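# Pull out the right-side yellow rod and flatten its men

## Task

Draw the yellow rod closest to right_arm outward until it reaches its stop, then rotate it by 90 degrees so that the figures on it end up horizontal.

## Robot and tools

Robot: two arms, left_arm and right_arm, each with six revolute joints and a two-finger parallel gripper. left_arm sits on the +y side of the scene and right_arm on the -y side; these names have nothing to do with which side of an image something appears on. Each arm carries a fisheye wrist camera: cam_left_wrist and cam_right_wrist, both 672x504.

Frames: the scene frame has its origin at table-top height, midway between the nominal arm bases, with +x out over the table and +z up. Calibrated bases: left_arm at (-0.028, +0.289, +0.027) m, right_arm at (-0.040, -0.349, +0.007) m, both nearly unrotated about z. Every hand pose, velocity, target and wrist-camera pose in a result is given in that arm's own base frame. The table and fixed cameras use the scene frame. end_effector_position (metres) is the point between the finger pads, roughly 1 cm short of the fingertips. The fingers point along the gripper's +z axis and open and close along its y axis. The printed hand position and orientation may be a few centimetres off, more at long reach.

Row layout (used by execute_actions and move): one flat list of 14 numbers covering both arms, each in [-1, 1]. The first 7 are left_arm and the last 7 are right_arm. Within each arm the order is: wrist pitch, shoulder, wrist yaw, wrist roll, elbow, waist, then the gripper opening. The six joint numbers are offsets, not poses. They are measured from the Joint targets in force when the action (or move) starts, not from the previous row. A value of 1.0 equals 2.224 rad for the waist, shoulder and elbow, and 8.485 rad for the wrist pitch, wrist yaw and wrist roll. The opening is absolute: +1 is fully open, -1 is shut. To leave a gripper unchanged, send its current command again, because 0 means half-open. Send 0 offsets to re-command an arm's present targets.

Stated joint ranges in rad: waist -2.618 to 3.054; shoulder 0.000 to 3.142; elbow 0.000 to 3.142; wrist pitch -1.571 to 1.571; wrist yaw -1.571 to 1.571; wrist roll -2.094 to 2.094. Real ends can differ by up to 0.059 rad. An action that asks a joint to go more than 0.059 rad beyond its end is rejected for both arms. A request past the real end is clipped there, and the result may then say "joint sent to its limit".

execute_actions(actions, cameras): actions is a list of actions. Each action is a list of up to 15 rows, one row per 1/30 s step. A short action repeats its final row to fill 15 steps. An empty list just returns the state and images. cameras is a list of names; leave it out or use ["all"] for all cameras, or [] for none.

move(target, speed, blend, opening_speed, blocking, cameras): target is one 14-number row, or a list of up to 15 rows. Every row's offsets count from the same starting Joint targets. All joints travel together, so a gripper's path is curved. speed is in rad/s for the joint with the farthest to go: 0.01 to 12.57, default 0.5. blend is in rad and rounds off corners between listed targets. opening_speed sets how fast the opening changes per second on the -1..+1 scale, minimum 0.2. blocking=false returns after about 0.5 s while the move continues. The move does not avoid obstacles or the other arm. Its result adds a "move:" line: done, off_target (at rest with a joint more than 0.035 rad from target), moving, held or fault, plus limits=held if steps were withheld.

wait(seconds 0 to 10): lets time pass while the last commands hold. stop(): brakes a running move. zoom_image(camera, region=[x0,y0,x1,y1] pixels, at most 504x504): a closer view of the latest image. read_manual(section="licences"): licence text only. finished_scene(scene): ends the current scene, given its number. Call nothing else after it in the same reply.

Result lines: Joint positions (rad) and Joint velocities (rad/s) give one block per arm in the joint order above, then the finger gap (m; 0.094 when fully open). "within noise" means the arm is still. Joint targets is the base your next offsets count from. Tool commands gives the current opening commands. grip_measured gives the finger opening on the command scale. It can read a few mm wide when empty and does not show contact. Joint torques follow the joint order. Numbers 2, 5 and 6 wrap at ±28 N m. "joint command not followed" means the clearance check changed some targets. Step readings list joint angles at some steps of execute_actions calls.

Motion limits: each joint's target may lead its measured angle by at most 0.339 rad (waist, shoulder, elbow) or 2.2 rad (wrist joints). Targets that would put the gripper more than 200 mm from where it is get scaled back. Large turns may need several actions, and a very small turn may not start. If an arm is pushing against something, command its targets back past its measured positions.

Avoid: fast contact, pressing hard on the table or fixed fixtures, letting the arms touch or grip each other, dropping or releasing a moving part, and straining the wrist camera cables. Motor heat builds while holding loads, staying stretched out or pushing against something. MOTOR HOT appears at 75 °C. At 90 °C the arm folds up and stops working, and at 100 °C it goes limp. The rod must stay pulled out and turned after the robot lets go.

Each tool is called after ">>>" as name([rows], argument=value, ...), one row to a line, values as JSON.

## Session

>>> execute_actions(actions=[])

Scene clock: 0.00 s.
left_arm: end_effector_position=(+0.4028, +0.0079, +0.1249) grip_measured=+1.000 end_effector_quat_wxyz=(+0.625, -0.028, +0.778, +0.057) | right_arm: end_effector_position=(+0.4019, -0.0301, +0.1142) grip_measured=+1.000 end_effector_quat_wxyz=(+0.608, +0.063, +0.791, -0.024)
Joint names: [wrist pitch, shoulder, wrist yaw, wrist roll, elbow, waist]
Joint positions: left_arm=[0.966 1.539 -0.191 0.014 0.356 -0.068 0.094] | right_arm=[0.914 1.54 0.073 0.059 0.363 -0.045 0.094]
Joint velocities: within noise
Joint torques (N m): no reading
Heat: left arm: 47 °C; right arm: 43 °C.
Joint targets: left_arm=[0.959 1.536 -0.192 0.014 0.359 -0.068] | right_arm=[0.904 1.537 0.071 0.060 0.366 -0.045]
Tool commands: left_gripper/opening=+1.0 right_gripper/opening=+1.0

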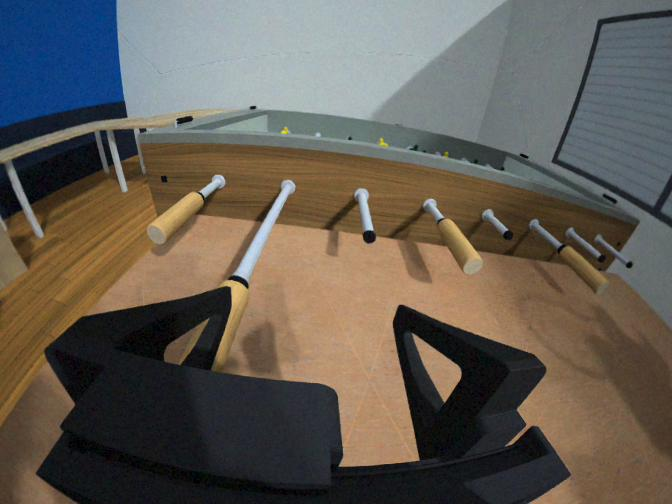

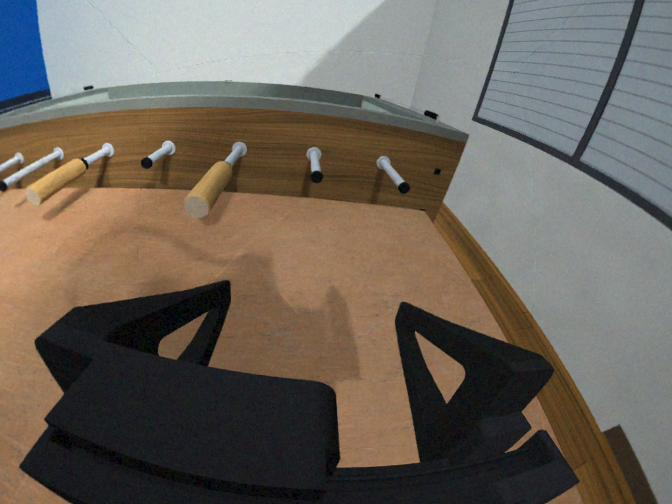

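>>> zoom_image(camera="cam_right_wrist", region=[130, 70, 470, 240])

>>> zoom_image(camera="cam_left_wrist", region=[130, 90, 650, 310])

Scaled by 1.482 from the camera's 672x504 image, which has a finer 960x720 frame.

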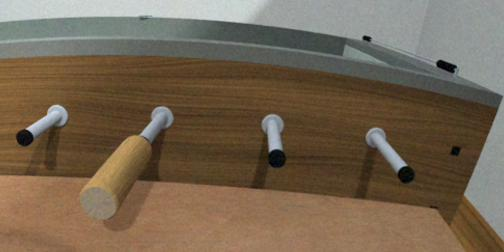

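Region (130, 90, 650, 310) is 520x220 pixels. A region can be at most 504 by 504 pixels.

>>> move(target=[0,0,0,0,0,0,1,-0.1348,-0.0746,0.0093,0,0.380,0.0877,1], speed=0.8)

Scene clock: 83.90 s.
left_arm: end_effector_position=(+0.4028, +0.0079, +0.1249) grip_measured=+1.000 end_effector_quat_wxyz=(+0.625, -0.028, +0.778, +0.057) | right_arm: end_effector_position=(+0.4482, +0.0397, +0.2886) grip_measured=+1.000 end_effector_quat_wxyz=(+0.546, +0.004, +0.838, -0.005)
Joint names: [wrist pitch, shoulder, wrist yaw, wrist roll, elbow, waist]
Joint positions: left_arm=[0.966 1.539 -0.191 0.014 0.356 -0.068 0.094] | right_arm=[-0.227 1.381 0.145 0.059 1.189 0.144 0.094]
Joint velocities: within noise
Joint torques (N m): left_arm=[1.86 -6.38 -0.03 0.01 5.3 -0.03] | right_arm=[1.53 -5.75 0.11 0.01 9.26 0.59]
Heat: left arm: 46 °C; right arm: 43 °C.
Joint targets: left_arm=[0.959 1.536 -0.192 0.014 0.359 -0.068] | right_arm=[-0.240 1.371 0.150 0.060 1.211 0.150]
move: done
camera_calibration:
cam_right_wrist: T_world_to_cam=[[0.0144397, -0.982174, 0.187418, -0.0310103], [-0.731809, -0.138106, -0.66737, 0.55796], [0.681357, -0.127517, -0.720758, 0.0274817], [0, 0, 0, 1]] pos_world=[0.390043, 0.0501045, 0.397986]

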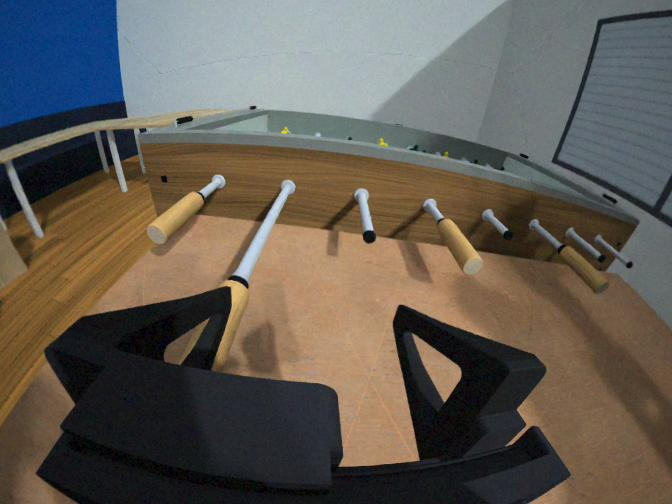

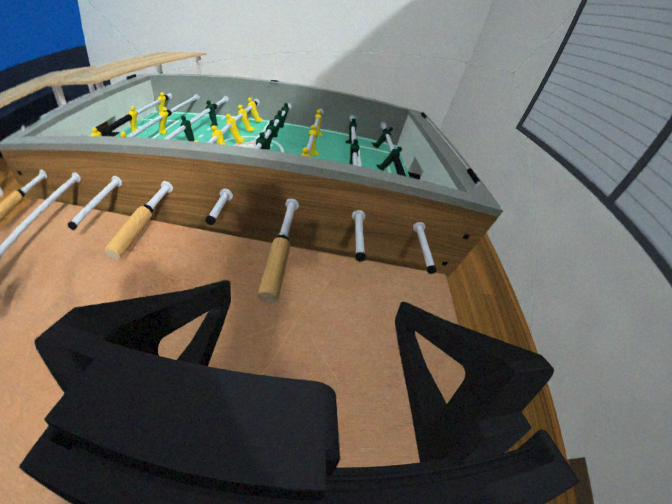

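>>> zoom_image(camera="cam_right_wrist", region=[200, 90, 440, 310])

Scaled by 2.100 from the camera's 672x504 image, which has a finer 960x720 frame.

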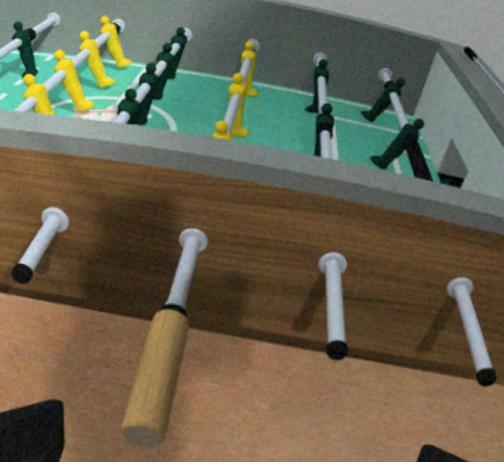

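>>> move(target=[0,0,0,0,0,0,1,0.1955,0.3040,0.0233,0.1579,-0.2621,0.0845,0.4], speed=0.9)

Scene clock: 129.60 s.
left_arm: end_effector_position=(+0.4028, +0.0079, +0.1249) grip_measured=+1.000 end_effector_quat_wxyz=(+0.625, -0.028, +0.778, +0.057) | right_arm: end_effector_position=(+0.4738, +0.1003, +0.1207) grip_measured=+0.402 end_effector_quat_wxyz=(+0.541, +0.459, +0.545, +0.447)
Joint names: [wrist pitch, shoulder, wrist yaw, wrist roll, elbow, waist]
Joint positions: left_arm=[0.966 1.539 -0.191 0.014 0.356 -0.068 0.094] | right_arm=[1.376 2.033 0.339 1.396 0.641 0.331 0.066]
Joint velocities: within noise
Joint torques (N m): left_arm=[1.84 -6.38 -0.05 0.01 5.34 -0.05] | right_arm=[2.11 -6.38 0.13 0.03 3.28 0.69]
Heat: left arm: 45 °C; right arm: 44 °C.
Joint targets: left_arm=[0.959 1.536 -0.192 0.014 0.359 -0.068] | right_arm=[1.419 2.048 0.348 1.400 0.628 0.338]
move: off_target (right_arm); right_arm: the wrist pitch is farthest, 0.042 rad from its target
camera_calibration:
cam_right_wrist: T_world_to_cam=[[-0.0660959, -0.350286, -0.934308, 0.16975], [-0.396035, 0.868653, -0.297654, 0.168306], [0.915854, 0.350344, -0.19614, -0.32567], [0, 0, 0, 1]] pos_world=[0.376141, 0.0273584, 0.144819]

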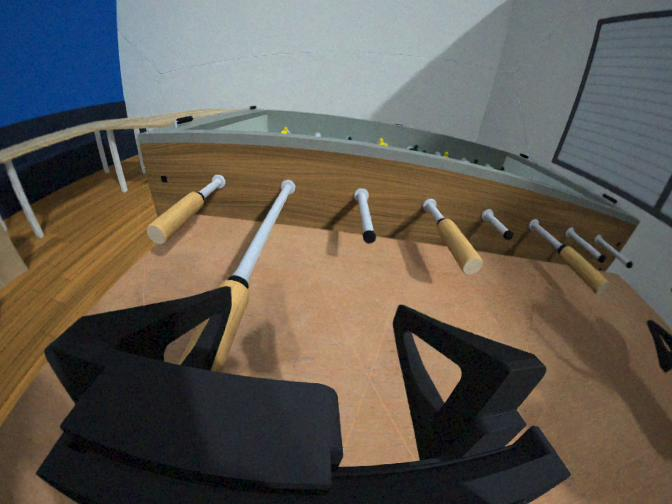

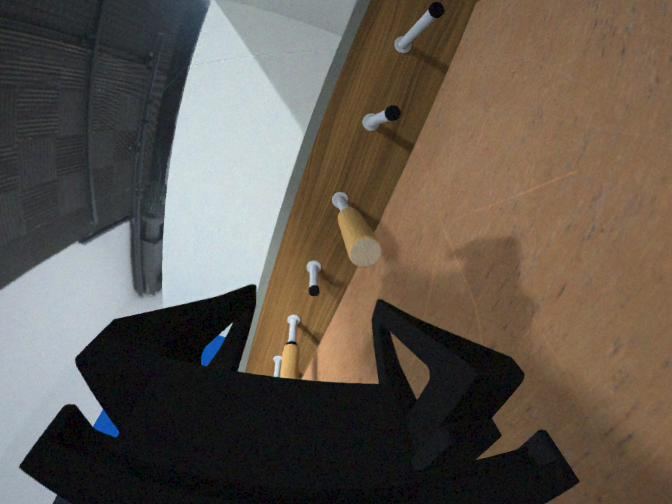

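>>> move(target=[0,0,0,0,0,0,1,0.001,0.1326,-0.0073,0,0.1394,-0.0288,0.4], speed=0.5, cameras=["cam_right_wrist"])

Scene clock: 149.30 s.
left_arm: end_effector_position=(+0.4028, +0.0079, +0.1249) grip_measured=+1.000 end_effector_quat_wxyz=(+0.625, -0.028, +0.778, +0.057) | right_arm: end_effector_position=(+0.5359, +0.1016, +0.0754) grip_measured=+0.402 end_effector_quat_wxyz=(+0.541, +0.461, +0.545, +0.446)
Joint names: [wrist pitch, shoulder, wrist yaw, wrist roll, elbow, waist]
Joint positions: left_arm=[0.966 1.539 -0.191 0.014 0.356 -0.068 0.094] | right_arm=[1.386 2.322 0.294 1.397 0.918 0.281 0.066]
Joint velocities: within noise
Joint torques (N m): left_arm=[1.85 -6.38 -0.04 0.01 5.34 -0.05] | right_arm=[2.11 -7.97 -0.07 0.03 5.67 -0.62]
Heat: left arm: 45 °C; right arm: 48 °C.
Joint targets: left_arm=[0.959 1.536 -0.192 0.014 0.359 -0.068] | right_arm=[1.427 2.342 0.286 1.400 0.939 0.274]
move: off_target (right_arm); right_arm: the wrist pitch is farthest, 0.042 rad from its target
camera_calibration:
cam_right_wrist: T_world_to_cam=[[-0.0697292, -0.349314, -0.934408, 0.13397], [-0.39341, 0.8704, -0.296028, 0.176582], [0.916715, 0.346964, -0.198116, -0.391862], [0, 0, 0, 1]] pos_world=[0.438036, 0.0290628, 0.0998211]
Images, in order (width x height): cam_right_wrist 672x504.

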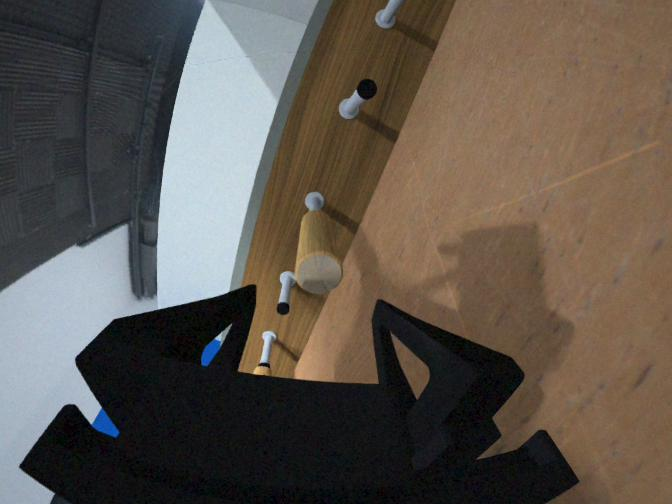

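>>> move(target=[0,0,0,0,0,0,1,-0.0303,0.0701,-0.006,0,0.1839,-0.025,0.4], speed=0.4, cameras=["cam_right_wrist"])

Scene clock: 158.57 s.
left_arm: end_effector_position=(+0.4028, +0.0079, +0.1249) grip_measured=+1.000 end_effector_quat_wxyz=(+0.625, -0.028, +0.778, +0.057) | right_arm: end_effector_position=(+0.6200, +0.1011, +0.0927) grip_measured=+0.402 end_effector_quat_wxyz=(+0.552, +0.453, +0.526, +0.463)
Joint names: [wrist pitch, shoulder, wrist yaw, wrist roll, elbow, waist]
Joint positions: left_arm=[0.966 1.539 -0.191 0.014 0.356 -0.068 0.094] | right_arm=[1.191 2.472 0.242 1.399 1.32 0.229 0.066]
Joint velocities: within noise
Joint torques (N m): left_arm=[1.85 -6.35 -0.04 0.01 5.34 -0.09] | right_arm=[1.54 -9.46 -0.05 0.01 7.46 -0.91]
Heat: left arm: 45 °C; right arm: 47 °C.
Joint targets: left_arm=[0.959 1.536 -0.192 0.014 0.359 -0.068] | right_arm=[1.170 2.499 0.235 1.400 1.347 0.218]
move: done
camera_calibration:
cam_right_wrist: T_world_to_cam=[[-0.0179024, -0.334394, -0.942263, 0.122796], [-0.376205, 0.875411, -0.303521, 0.204735], [0.926363, 0.349051, -0.141473, -0.476732], [0, 0, 0, 1]] pos_world=[0.520848, 0.028239, 0.110403]
Images, in order (width x height): cam_right_wrist 672x504.

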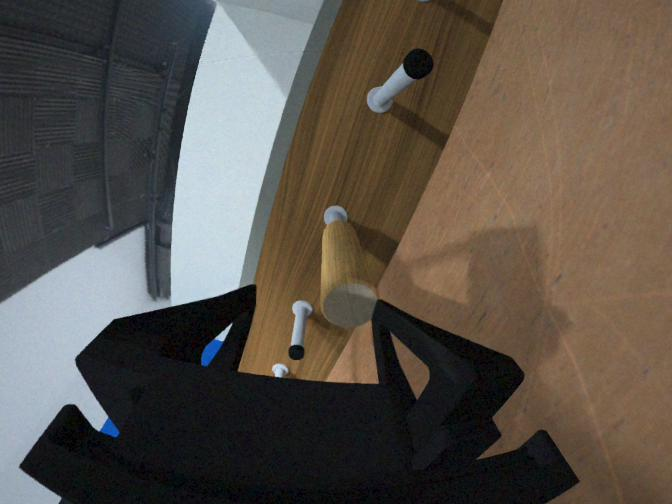

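>>> move(target=[0,0,0,0,0,0,1,0.0124,-0.013,0.0015,0,-0.0549,0.0058,0.4], speed=0.4, cameras=["cam_right_wrist"])

Scene clock: 182.43 s.
left_arm: end_effector_position=(+0.4028, +0.0079, +0.1249) grip_measured=+1.000 end_effector_quat_wxyz=(+0.625, -0.028, +0.778, +0.057) | right_arm: end_effector_position=(+0.6041, +0.0974, +0.0762) grip_measured=+0.402 end_effector_quat_wxyz=(+0.548, +0.456, +0.532, +0.457)
Joint names: [wrist pitch, shoulder, wrist yaw, wrist roll, elbow, waist]
Joint positions: left_arm=[0.966 1.539 -0.191 0.014 0.356 -0.068 0.094] | right_arm=[1.252 2.472 0.242 1.399 1.24 0.229 0.066]
Joint velocities: within noise
Joint torques (N m): left_arm=[1.83 -6.37 -0.04 0 5.3 -0.1] | right_arm=[1.94 -11.33 0.1 0.01 3.9 0.24]
Heat: left arm: 44 °C; right arm: 46 °C.
Joint targets: left_arm=[0.959 1.536 -0.192 0.014 0.359 -0.068] | right_arm=[1.275 2.470 0.248 1.400 1.225 0.231]
move: done
camera_calibration:
cam_right_wrist: T_world_to_cam=[[-0.0357401, -0.338571, -0.940262, 0.116805], [-0.381908, 0.874078, -0.300223, 0.20033], [0.923509, 0.348364, -0.160543, -0.459871], [0, 0, 0, 1]] pos_world=[0.505377, 0.0246457, 0.0961421]
Images, in order (width x height): cam_right_wrist 672x504.

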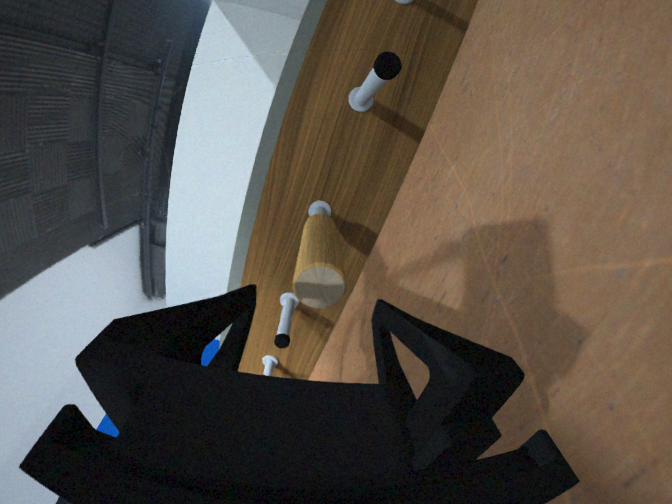

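>>> move(target=[0,0,0,0,0,0,1,-0.0115,0.0405,-0.0029,0,0.0877,-0.0079,0.4], speed=0.3, cameras=["cam_right_wrist"])

Scene clock: 201.90 s.
left_arm: end_effector_position=(+0.4028, +0.0079, +0.1249) grip_measured=+1.000 end_effector_quat_wxyz=(+0.625, -0.028, +0.778, +0.057) | right_arm: end_effector_position=(+0.6333, +0.1013, +0.0857) grip_measured=+0.401 end_effector_quat_wxyz=(+0.554, +0.449, +0.521, +0.468)
Joint names: [wrist pitch, shoulder, wrist yaw, wrist roll, elbow, waist]
Joint positions: left_arm=[0.966 1.539 -0.191 0.014 0.356 -0.068 0.094] | right_arm=[1.191 2.535 0.23 1.4 1.399 0.221 0.066]
Joint velocities: within noise
Joint torques (N m): left_arm=[1.85 -6.34 -0.06 0.02 5.35 -0.08] | right_arm=[1.59 -9.99 -0.04 0.01 7.1 -0.62]
Heat: left arm: 44 °C; right arm: 47 °C.
Joint targets: left_arm=[0.959 1.536 -0.192 0.014 0.359 -0.068] | right_arm=[1.178 2.560 0.223 1.400 1.420 0.214]
move: done
camera_calibration:
cam_right_wrist: T_world_to_cam=[[-0.00160843, -0.331212, -0.943555, 0.106075], [-0.375, 0.8749, -0.306473, 0.206976], [0.927023, 0.35334, -0.125612, -0.492379], [0, 0, 0, 1]] pos_world=[0.534234, 0.0280274, 0.101671]
Images, in order (width x height): cam_right_wrist 672x504.

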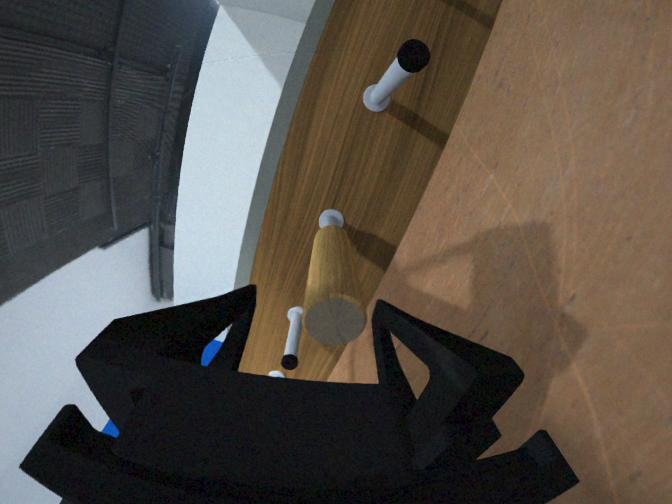

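>>> move([
  [0,0,0,0,0,0,1,-0.0074,0,0,0,0,0,0.4],
  [0,0,0,0,0,0,1,-0.0210,0.0351,-0.0012,0,0.0944,-0.007,0.4],
], speed=0.3, cameras=["cam_right_wrist"])

Scene clock: 218.33 s.
left_arm: end_effector_position=(+0.4028, +0.0079, +0.1249) grip_measured=+1.000 end_effector_quat_wxyz=(+0.625, -0.028, +0.778, +0.057) | right_arm: end_effector_position=(+0.6696, +0.1008, +0.0816) grip_measured=+0.401 end_effector_quat_wxyz=(+0.546, +0.457, +0.534, +0.456)
Joint names: [wrist pitch, shoulder, wrist yaw, wrist roll, elbow, waist]
Joint positions: left_arm=[0.966 1.539 -0.191 0.014 0.356 -0.068 0.094] | right_arm=[1.014 2.608 0.218 1.401 1.605 0.206 0.066]
Joint velocities: within noise
Joint torques (N m): left_arm=[1.84 -6.35 -0.04 0.01 5.34 -0.02] | right_arm=[1.58 -10.44 0.01 0 7.97 -0.64]
Heat: left arm: 44 °C; right arm: 46 °C.
Joint targets: left_arm=[0.959 1.536 -0.192 0.014 0.359 -0.068] | right_arm=[1.000 2.638 0.213 1.400 1.630 0.198]
move: done
camera_calibration:
cam_right_wrist: T_world_to_cam=[[-0.0427042, -0.339098, -0.939781, 0.130089], [-0.384845, 0.873638, -0.297744, 0.225755], [0.921993, 0.348955, -0.167808, -0.519152], [0, 0, 0, 1]] pos_world=[0.571091, 0.0280454, 0.102355]
Images, in order (width x height): cam_right_wrist 672x504.

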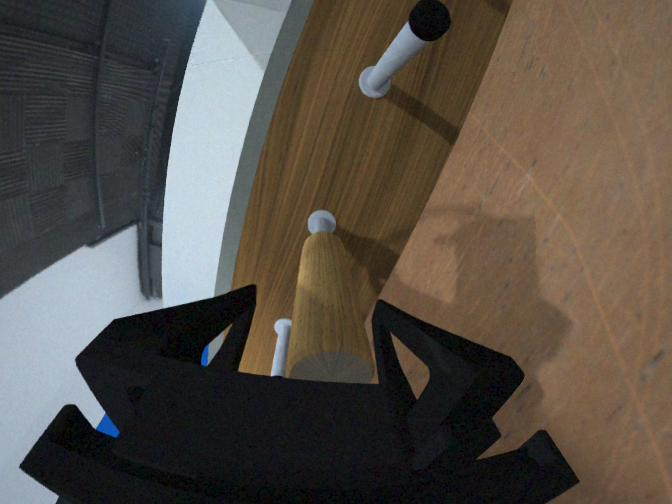

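>>> move([
  [0,0,0,0,0,0,1,-0.003,0,0,0,0,0,0.4],
  [0,0,0,0,0,0,1,-0.003,0,0,0,0,0,-0.6],
], speed=0.3, opening_speed=0.7, cameras=["cam_right_wrist"])

>>> wait(seconds=0.5)

Scene clock: 230.40 s.
left_arm: end_effector_position=(+0.4028, +0.0079, +0.1249) grip_measured=+1.000 end_effector_quat_wxyz=(+0.625, -0.028, +0.778, +0.057) | right_arm: end_effector_position=(+0.6697, +0.1011, +0.0762) grip_measured=-0.304 end_effector_quat_wxyz=(+0.540, +0.461, +0.541, +0.450)
Joint names: [wrist pitch, shoulder, wrist yaw, wrist roll, elbow, waist]
Joint positions: left_arm=[0.966 1.539 -0.191 0.014 0.356 -0.068 0.094] | right_arm=[0.992 2.608 0.216 1.402 1.605 0.206 0.033]
Joint velocities: within noise
Joint torques (N m): left_arm=[1.84 -6.37 -0.05 0.01 5.38 -0.02] | right_arm=[1.58 -10.45 0 -0.02 7.94 -0.64]
Heat: left arm: 44 °C; right arm: 46 °C.
Joint targets: left_arm=[0.959 1.536 -0.192 0.014 0.359 -0.068] | right_arm=[0.974 2.638 0.213 1.400 1.630 0.198]
move: done
camera_calibration:
cam_right_wrist: T_world_to_cam=[[-0.0624519, -0.342029, -0.937612, 0.138466], [-0.392577, 0.872136, -0.291996, 0.228805], [0.917596, 0.349849, -0.188739, -0.515757], [0, 0, 0, 1]] pos_world=[0.571728, 0.0282479, 0.0992936]
Images, in order (width x height): cam_right_wrist 672x504.

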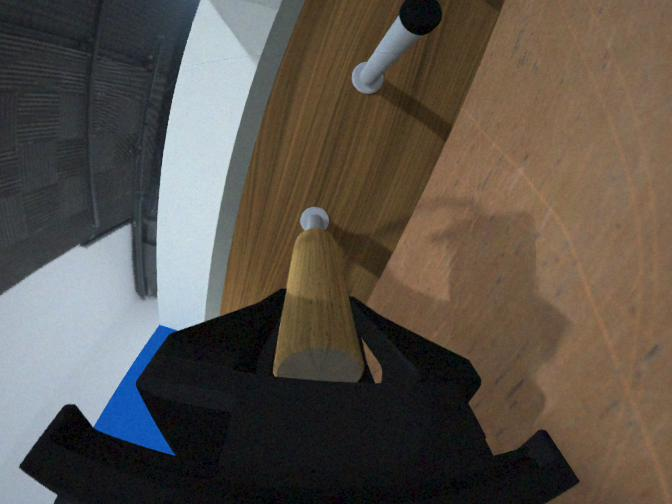

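Scene clock: 230.90 s.
left_arm: end_effector_position=(+0.4028, +0.0079, +0.1249) grip_measured=+1.000 end_effector_quat_wxyz=(+0.625, -0.028, +0.778, +0.057) | right_arm: end_effector_position=(+0.6697, +0.1011, +0.0762) grip_measured=-0.304 end_effector_quat_wxyz=(+0.540, +0.461, +0.541, +0.450)
Joint names: [wrist pitch, shoulder, wrist yaw, wrist roll, elbow, waist]
Joint positions: left_arm=[0.966 1.539 -0.191 0.014 0.356 -0.068 0.094] | right_arm=[0.992 2.608 0.216 1.402 1.605 0.206 0.033]
Joint velocities: within noise
Joint torques (N m): left_arm=[1.83 -6.34 -0.04 0.02 5.37 -0.02] | right_arm=[1.58 -10.45 0 -0.02 7.92 -0.62]
Heat: left arm: 44 °C; right arm: 46 °C.
Joint targets: left_arm=[0.959 1.536 -0.192 0.014 0.359 -0.068] | right_arm=[0.974 2.638 0.213 1.400 1.630 0.198]
Tool commands: left_gripper/opening=+1.0 right_gripper/opening=-0.6
wait: 0.50 s; at rest by 0.17 s
camera_calibration:
cam_right_wrist: T_world_to_cam=[[-0.0624519, -0.342029, -0.937612, 0.138466], [-0.392577, 0.872136, -0.291996, 0.228805], [0.917596, 0.349849, -0.188739, -0.515757], [0, 0, 0, 1]] pos_world=[0.571728, 0.0282479, 0.0992936]

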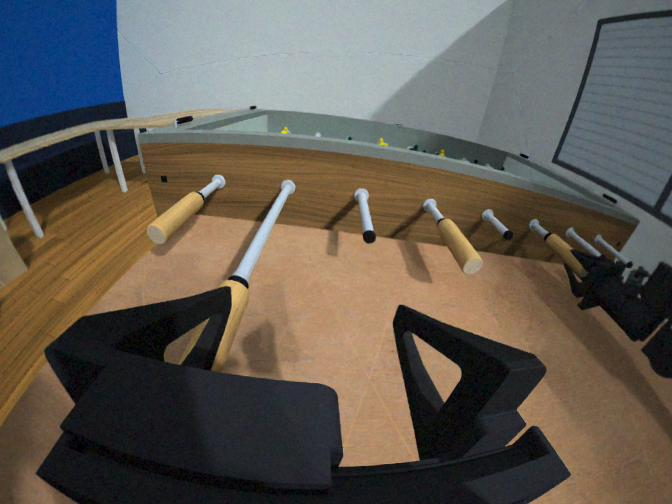

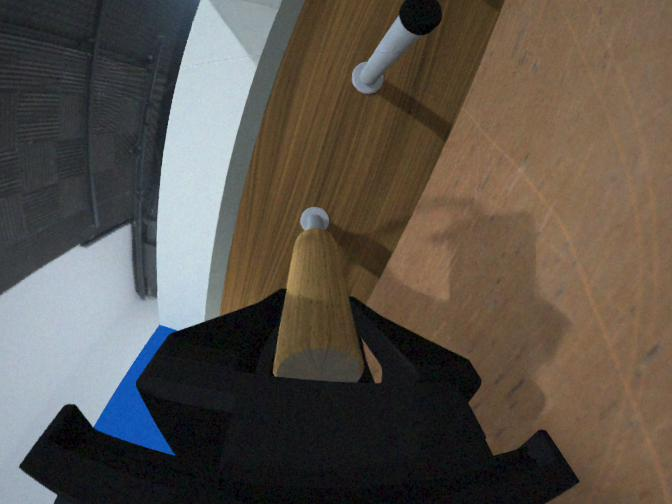

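>>> move(target=[-0.1413,-0.0742,0.058,0,0.3831,-0.0369,1,0,0,0,-0.165,0,0,-0.6], speed=0.7)

Scene clock: 242.83 s.
left_arm: end_effector_position=(+0.4340, -0.1135, +0.2862) grip_measured=+1.000 end_effector_quat_wxyz=(+0.526, +0.143, +0.824, -0.155) | right_arm: end_effector_position=(+0.6695, +0.0968, +0.0735) grip_measured=-0.305 end_effector_quat_wxyz=(+0.700, +0.018, +0.714, -0.007)
Joint names: [wrist pitch, shoulder, wrist yaw, wrist roll, elbow, waist]
Joint positions: left_arm=[-0.223 1.389 0.289 0.014 1.185 -0.143 0.094] | right_arm=[0.983 2.608 0.24 0.021 1.605 0.206 0.033]
Joint velocities: within noise
Joint torques (N m): left_arm=[1.69 -8.9 0.19 0 9.54 -0.72] | right_arm=[1.65 -10.52 -0.26 -0.26 7.92 -0.62]
Heat: left arm: 44 °C; right arm: 46 °C.
Joint targets: left_arm=[-0.240 1.370 0.300 0.014 1.212 -0.150] | right_arm=[0.974 2.638 0.213 0.000 1.630 0.198]
move: done
camera_calibration:
cam_left_wrist: T_world_to_cam=[[-0.384297, -0.879573, 0.280476, -0.0240709], [-0.731534, 0.104787, -0.673705, 0.556922], [0.563183, -0.46408, -0.683707, 0.0217238], [0, 0, 0, 1]] pos_world=[0.385922, -0.0694489, 0.396805]
cam_right_wrist: T_world_to_cam=[[-0.0801198, -0.983326, 0.16325, 0.127438], [-0.420673, -0.115121, -0.899878, 0.390796], [0.903667, -0.140773, -0.404436, -0.441883], [0, 0, 0, 1]] pos_world=[0.573923, 0.108097, 0.152151]

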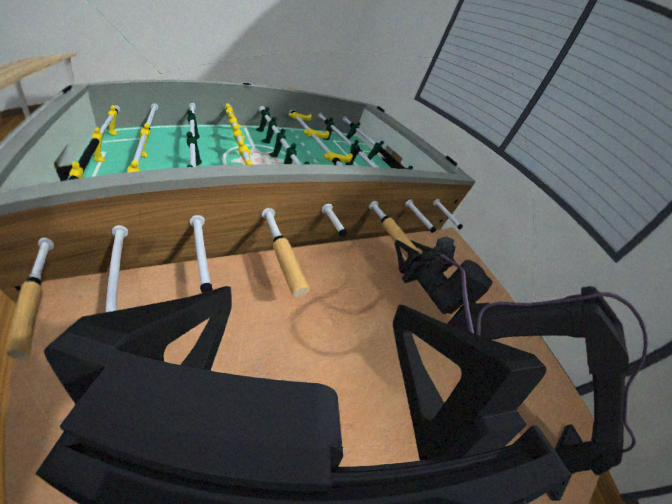

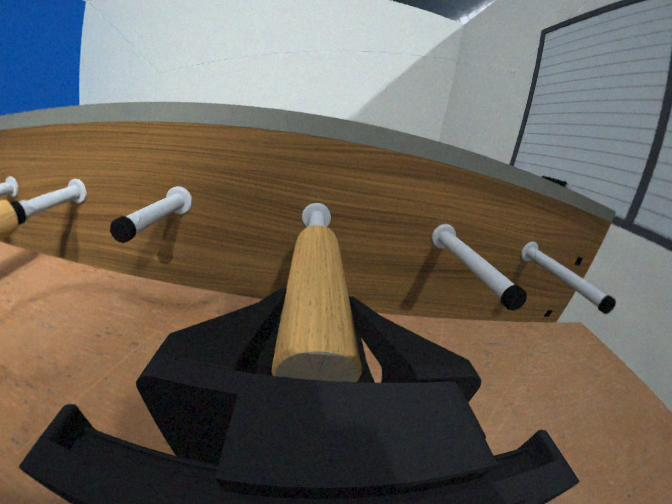

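>>> zoom_image(camera="cam_left_wrist", region=[250, 90, 450, 230])

Scaled by 2.520 from the camera's 672x504 image, which has a finer 960x720 frame.

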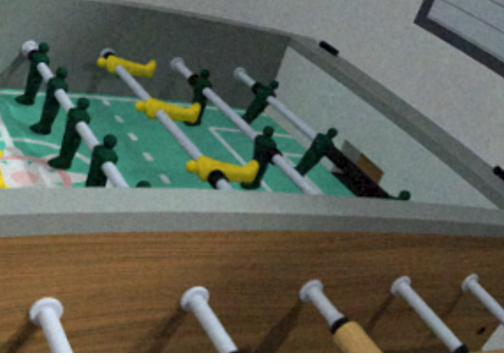

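>>> move([
  [0,0,0,0,0,0,1,0.0306,-0.0832,0.0025,-0.0094,-0.1848,0.0161,-0.6],
  [0,0,0,0,0,0,1,0.0547,-0.138,0.0077,-0.0094,-0.3314,0.0361,-0.6],
], speed=0.35, blend=[0.05, 0])

Scene clock: 278.47 s.
left_arm: end_effector_position=(+0.4338, -0.1136, +0.2861) grip_measured=+1.000 end_effector_quat_wxyz=(+0.526, +0.143, +0.824, -0.156) | right_arm: end_effector_position=(+0.5336, +0.0976, +0.0679) grip_measured=-0.305 end_effector_quat_wxyz=(+0.702, -0.012, +0.711, -0.034)
Joint names: [wrist pitch, shoulder, wrist yaw, wrist roll, elbow, waist]
Joint positions: left_arm=[-0.224 1.389 0.29 0.014 1.185 -0.143 0.094] | right_arm=[1.426 2.352 0.313 -0.062 0.914 0.281 0.033]
Joint velocities: within noise
Joint torques (N m): left_arm=[1.68 -8.9 0.18 0.01 9.51 -0.75] | right_arm=[1.83 -11.3 -0.33 -0.2 2.44 -0.25]
Heat: left arm: 45 °C; right arm: 45 °C.
Joint targets: left_arm=[-0.240 1.370 0.301 0.014 1.212 -0.150] | right_arm=[1.438 2.331 0.278 -0.080 0.893 0.278]
move: done
camera_calibration:
cam_left_wrist: T_world_to_cam=[[-0.384643, -0.879254, 0.281001, -0.0240928], [-0.732014, 0.105104, -0.673133, 0.556839], [0.562321, -0.464613, -0.684054, 0.0220888], [0, 0, 0, 1]] pos_world=[0.385926, -0.0694467, 0.396707]
cam_right_wrist: T_world_to_cam=[[-0.0764282, -0.967094, 0.242669, 0.109282], [-0.415809, -0.190293, -0.889321, 0.332701], [0.906235, -0.168873, -0.387582, -0.321013], [0, 0, 0, 1]] pos_world=[0.437606, 0.114786, 0.144939]

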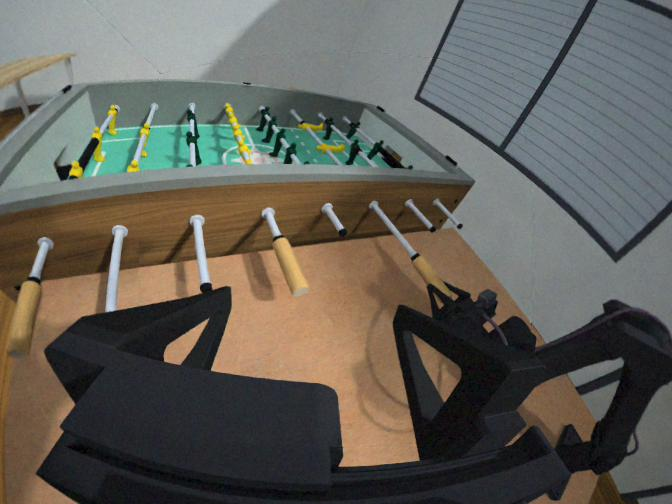

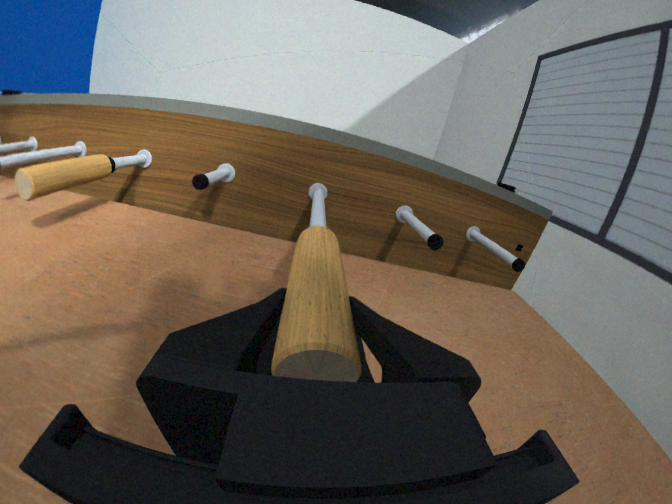

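>>> move(target=[0,0,0,0,0,0,1,0.0139,-0.0279,0.0052,0,-0.0944,0.0198,-0.6], speed=0.3)

>>> zoom_image(camera="cam_left_wrist", region=[250, 90, 450, 230])

Scene clock: 285.83 s.
left_arm: end_effector_position=(+0.4338, -0.1136, +0.2861) grip_measured=+1.000 end_effector_quat_wxyz=(+0.526, +0.143, +0.824, -0.156) | right_arm: end_effector_position=(+0.4893, +0.0985, +0.0649) grip_measured=-0.306 end_effector_quat_wxyz=(+0.687, -0.019, +0.726, -0.038)
Joint names: [wrist pitch, shoulder, wrist yaw, wrist roll, elbow, waist]
Joint positions: left_arm=[-0.224 1.389 0.29 0.014 1.185 -0.143 0.094] | right_arm=[1.483 2.264 0.35 -0.062 0.723 0.321 0.033]
Joint velocities: within noise
Joint torques (N m): left_arm=[1.67 -8.87 0.17 0.01 9.57 -0.77] | right_arm=[2.36 -7.98 -0.25 -0.2 0.57 0.17]
Heat: left arm: 45 °C; right arm: 46 °C.
Joint targets: left_arm=[-0.240 1.370 0.301 0.014 1.212 -0.150] | right_arm=[1.554 2.269 0.322 -0.080 0.683 0.323]
joint sent to its limit (right arm) — the wrist pitch, upper limit.
move: off_target (right_arm); right_arm: the wrist pitch is farthest, 0.073 rad from its target
camera_calibration:
cam_left_wrist: T_world_to_cam=[[-0.384643, -0.879254, 0.281001, -0.0240928], [-0.732014, 0.105104, -0.673133, 0.556839], [0.562321, -0.464613, -0.684054, 0.0220888], [0, 0, 0, 1]] pos_world=[0.385926, -0.0694467, 0.396707]
cam_right_wrist: T_world_to_cam=[[-0.0639603, -0.963482, 0.260024, 0.0999699], [-0.452577, -0.204218, -0.868026, 0.329692], [0.889428, -0.1732, -0.422988, -0.270957], [0, 0, 0, 1]] pos_world=[0.396603, 0.116719, 0.145575]

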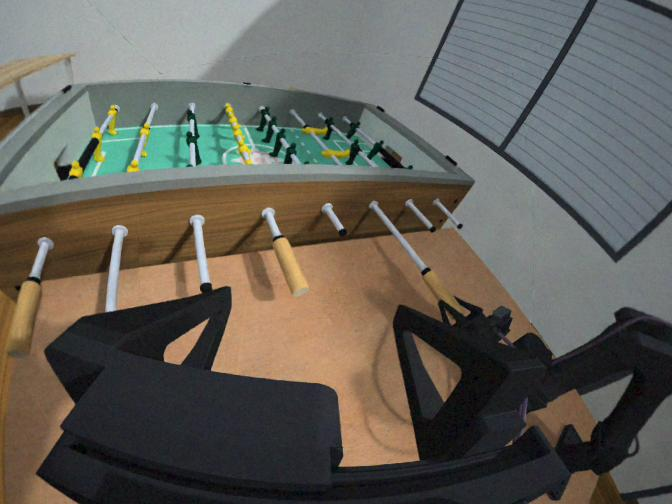

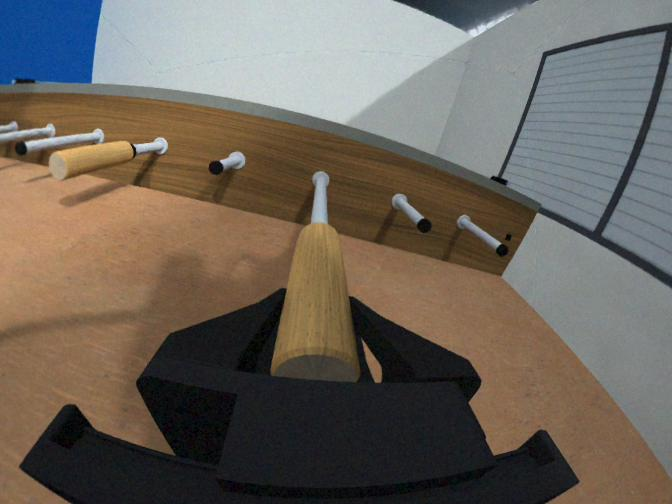

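Scaled by 2.520 from the camera's 672x504 image, which has a finer 960x720 frame.

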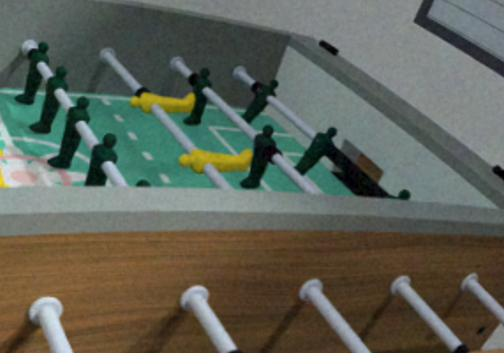

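>>> move(target=[0,0,0,0,0,0,1,-0.0256,-0.0985,0.0026,0,-0.0486,0.0108,-0.6], speed=0.25)

Scene clock: 293.10 s.
left_arm: end_effector_position=(+0.4338, -0.1136, +0.2861) grip_measured=+1.000 end_effector_quat_wxyz=(+0.526, +0.143, +0.824, -0.156) | right_arm: end_effector_position=(+0.4849, +0.1009, +0.0706) grip_measured=-0.307 end_effector_quat_wxyz=(+0.648, -0.040, +0.759, -0.042)
Joint names: [wrist pitch, shoulder, wrist yaw, wrist roll, elbow, waist]
Joint positions: left_arm=[-0.224 1.389 0.29 0.014 1.185 -0.143 0.094] | right_arm=[1.253 2.121 0.327 -0.063 0.701 0.32 0.033]
Joint velocities: within noise
Joint torques (N m): left_arm=[1.68 -8.92 0.18 0.03 9.57 -0.73] | right_arm=[2.5 -14.04 0.26 -0.18 -5.44 2.37]
Heat: left arm: 46 °C; right arm: 48 °C.
Joint targets: left_arm=[-0.240 1.370 0.301 0.014 1.212 -0.150] | right_arm=[1.337 2.049 0.344 -0.080 0.575 0.347]
move: off_target (right_arm); right_arm: the elbow is farthest, 0.126 rad from its target
camera_calibration:
cam_left_wrist: T_world_to_cam=[[-0.384643, -0.879254, 0.281001, -0.0240928], [-0.732014, 0.105104, -0.673133, 0.556839], [0.562321, -0.464613, -0.684054, 0.0220888], [0, 0, 0, 1]] pos_world=[0.385926, -0.0694467, 0.396707]
cam_right_wrist: T_world_to_cam=[[-0.0133967, -0.955183, 0.295712, 0.0725666], [-0.534894, -0.243021, -0.809215, 0.372856], [0.844813, -0.169016, -0.507666, -0.236988], [0, 0, 0, 1]] pos_world=[0.400621, 0.119871, 0.159951]

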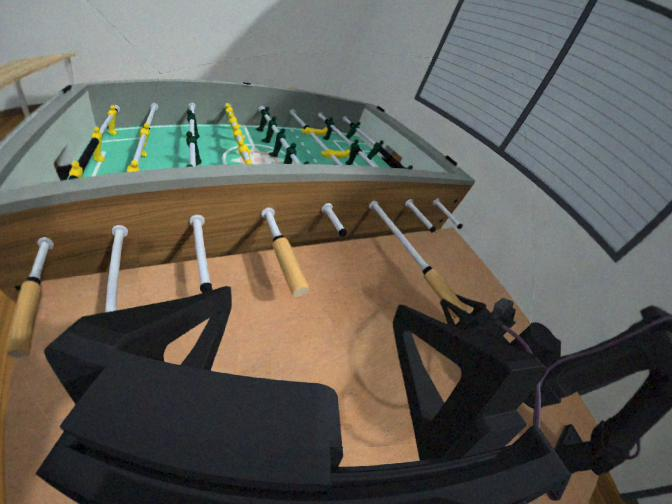

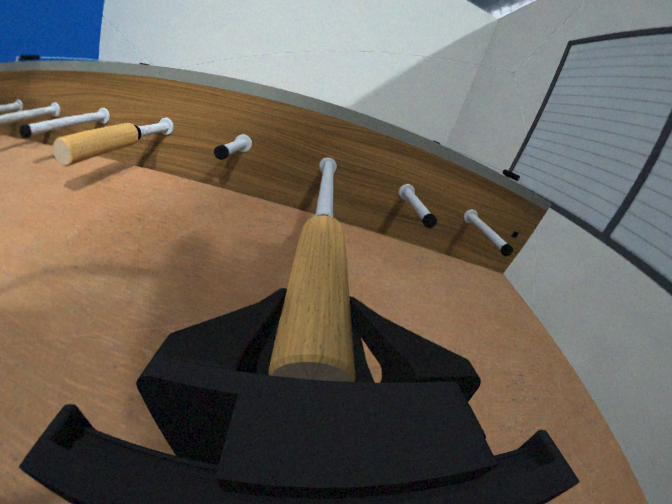

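>>> move([
  [0,0,0,0,0,0,1,-0.0099,0.0324,-0.001,0,0.0567,-0.008,-0.6],
  [0,0,0,0,0,0,1,-0.0099,0.0324,-0.001,0,0.0567,-0.008,0.4],
], speed=0.3, opening_speed=1.5)

>>> zoom_image(camera="cam_left_wrist", region=[250, 90, 450, 230])

Scene clock: 302.00 s.
left_arm: end_effector_position=(+0.4338, -0.1136, +0.2861) grip_measured=+1.000 end_effector_quat_wxyz=(+0.526, +0.143, +0.824, -0.156) | right_arm: end_effector_position=(+0.4877, +0.1017, +0.0736) grip_measured=+0.398 end_effector_quat_wxyz=(+0.650, -0.043, +0.757, -0.047)
Joint names: [wrist pitch, shoulder, wrist yaw, wrist roll, elbow, waist]
Joint positions: left_arm=[-0.224 1.389 0.29 0.014 1.185 -0.143 0.094] | right_arm=[1.248 2.121 0.336 -0.076 0.714 0.323 0.066]
Joint velocities: within noise
Joint torques (N m): left_arm=[1.67 -8.94 0.18 0.02 9.5 -0.73] | right_arm=[1.75 -8.03 0.09 -0.03 3.17 0.55]
Heat: left arm: 46 °C; right arm: 49 °C.
Joint targets: left_arm=[-0.240 1.370 0.301 0.014 1.212 -0.150] | right_arm=[1.253 2.122 0.336 -0.080 0.701 0.329]
move: done
camera_calibration:
cam_left_wrist: T_world_to_cam=[[-0.384643, -0.879254, 0.281001, -0.0240928], [-0.732014, 0.105104, -0.673133, 0.556839], [0.562321, -0.464613, -0.684054, 0.0220888], [0, 0, 0, 1]] pos_world=[0.385926, -0.0694467, 0.396707]
cam_right_wrist: T_world_to_cam=[[-0.0189459, -0.951466, 0.307169, 0.0740122], [-0.530005, -0.250949, -0.810012, 0.37551], [0.847783, -0.178147, -0.499527, -0.238841], [0, 0, 0, 1]] pos_world=[0.402909, 0.122105, 0.162126]

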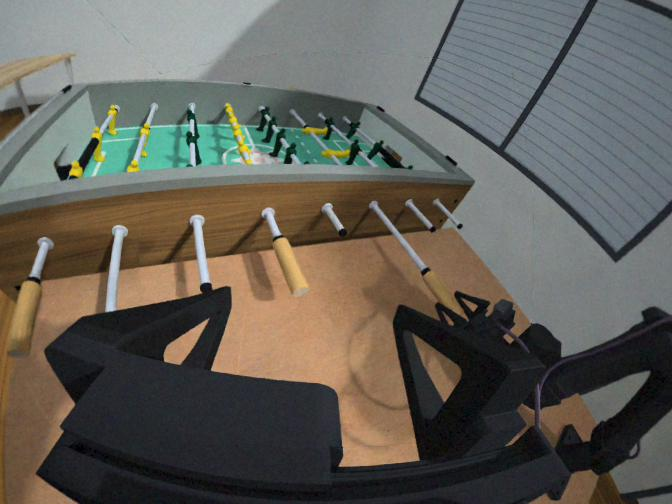

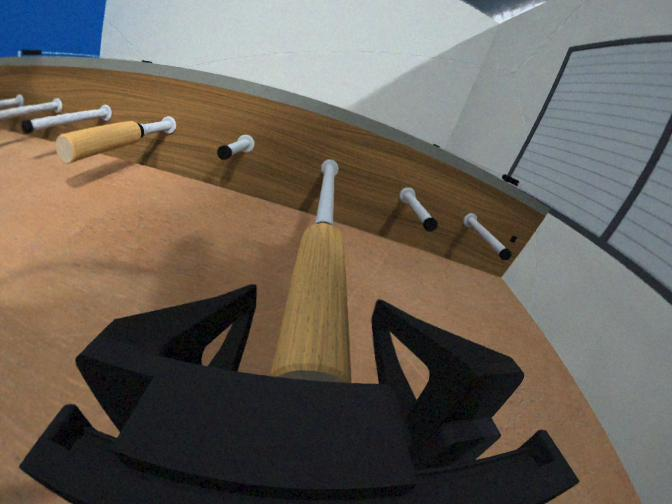

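Scaled by 2.520 from the camera's 672x504 image, which has a finer 960x720 frame.

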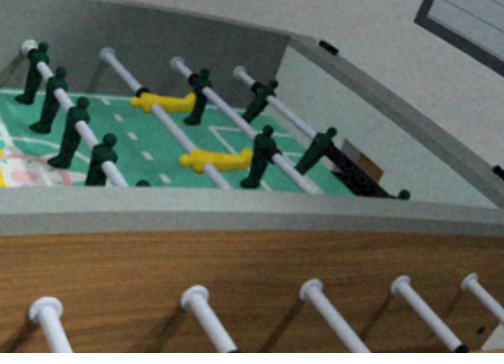

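>>> move(target=[0,0,0,0,0,0,1,0,-0.16,0,0,0,0,0.4], speed=0.5)

>>> zoom_image(camera="cam_left_wrist", region=[250, 90, 450, 230])

Scene clock: 308.07 s.
left_arm: end_effector_position=(+0.4338, -0.1136, +0.2861) grip_measured=+1.000 end_effector_quat_wxyz=(+0.526, +0.143, +0.824, -0.156) | right_arm: end_effector_position=(+0.4750, +0.0973, +0.2405) grip_measured=+0.398 end_effector_quat_wxyz=(+0.771, +0.003, +0.637, -0.011)
Joint names: [wrist pitch, shoulder, wrist yaw, wrist roll, elbow, waist]
Joint positions: left_arm=[-0.224 1.389 0.29 0.014 1.185 -0.143 0.094] | right_arm=[1.263 1.775 0.336 -0.077 0.714 0.323 0.066]
Joint velocities: within noise
Joint torques (N m): left_arm=[1.66 -8.9 0.16 0.01 9.51 -0.75] | right_arm=[1.52 -7.41 -0.01 -0.03 4.75 0.57]
Heat: left arm: 46 °C; right arm: 48 °C.
Joint targets: left_arm=[-0.240 1.370 0.300 0.014 1.212 -0.150] | right_arm=[1.253 1.766 0.336 -0.080 0.701 0.329]
move: done
camera_calibration:
cam_left_wrist: T_world_to_cam=[[-0.384643, -0.879254, 0.281001, -0.0240928], [-0.732014, 0.105104, -0.673133, 0.556839], [0.562321, -0.464613, -0.684054, 0.0220888], [0, 0, 0, 1]] pos_world=[0.385926, -0.0694467, 0.396707]
cam_right_wrist: T_world_to_cam=[[-0.103009, -0.979117, 0.175265, 0.0926624], [-0.224127, -0.148824, -0.96313, 0.384415], [0.969101, -0.138493, -0.204116, -0.277919], [0, 0, 0, 1]] pos_world=[0.365034, 0.109448, 0.297273]

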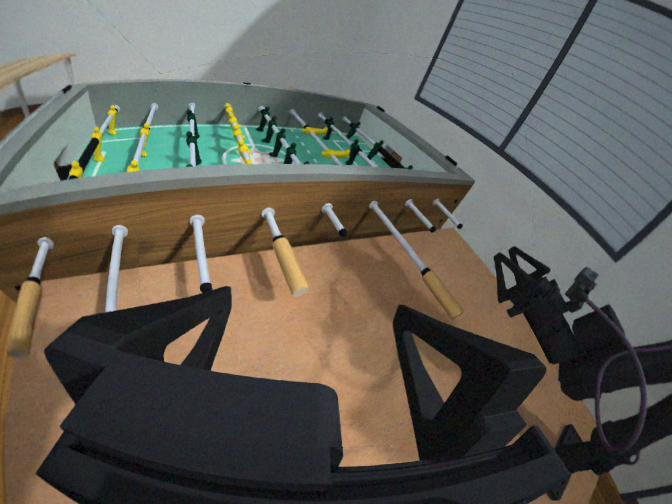

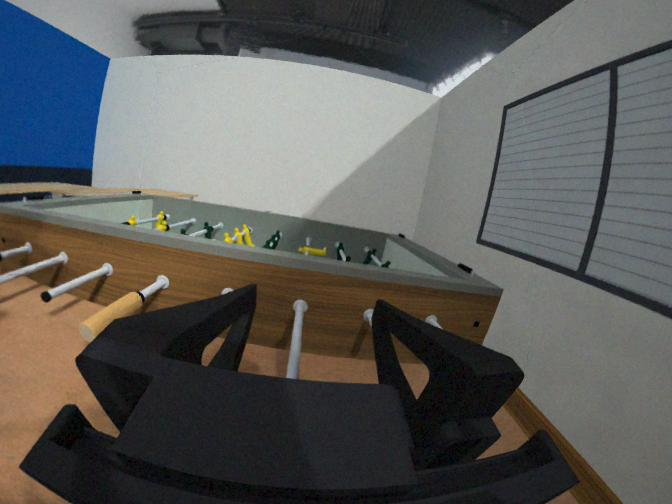

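Scaled by 2.520 from the camera's 672x504 image, which has a finer 960x720 frame.

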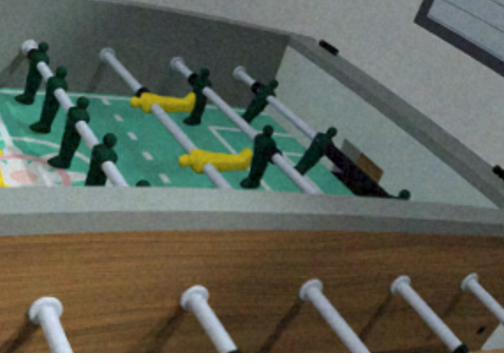

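>>> finished_scene(scene=1)

The scene is finished: the task was done.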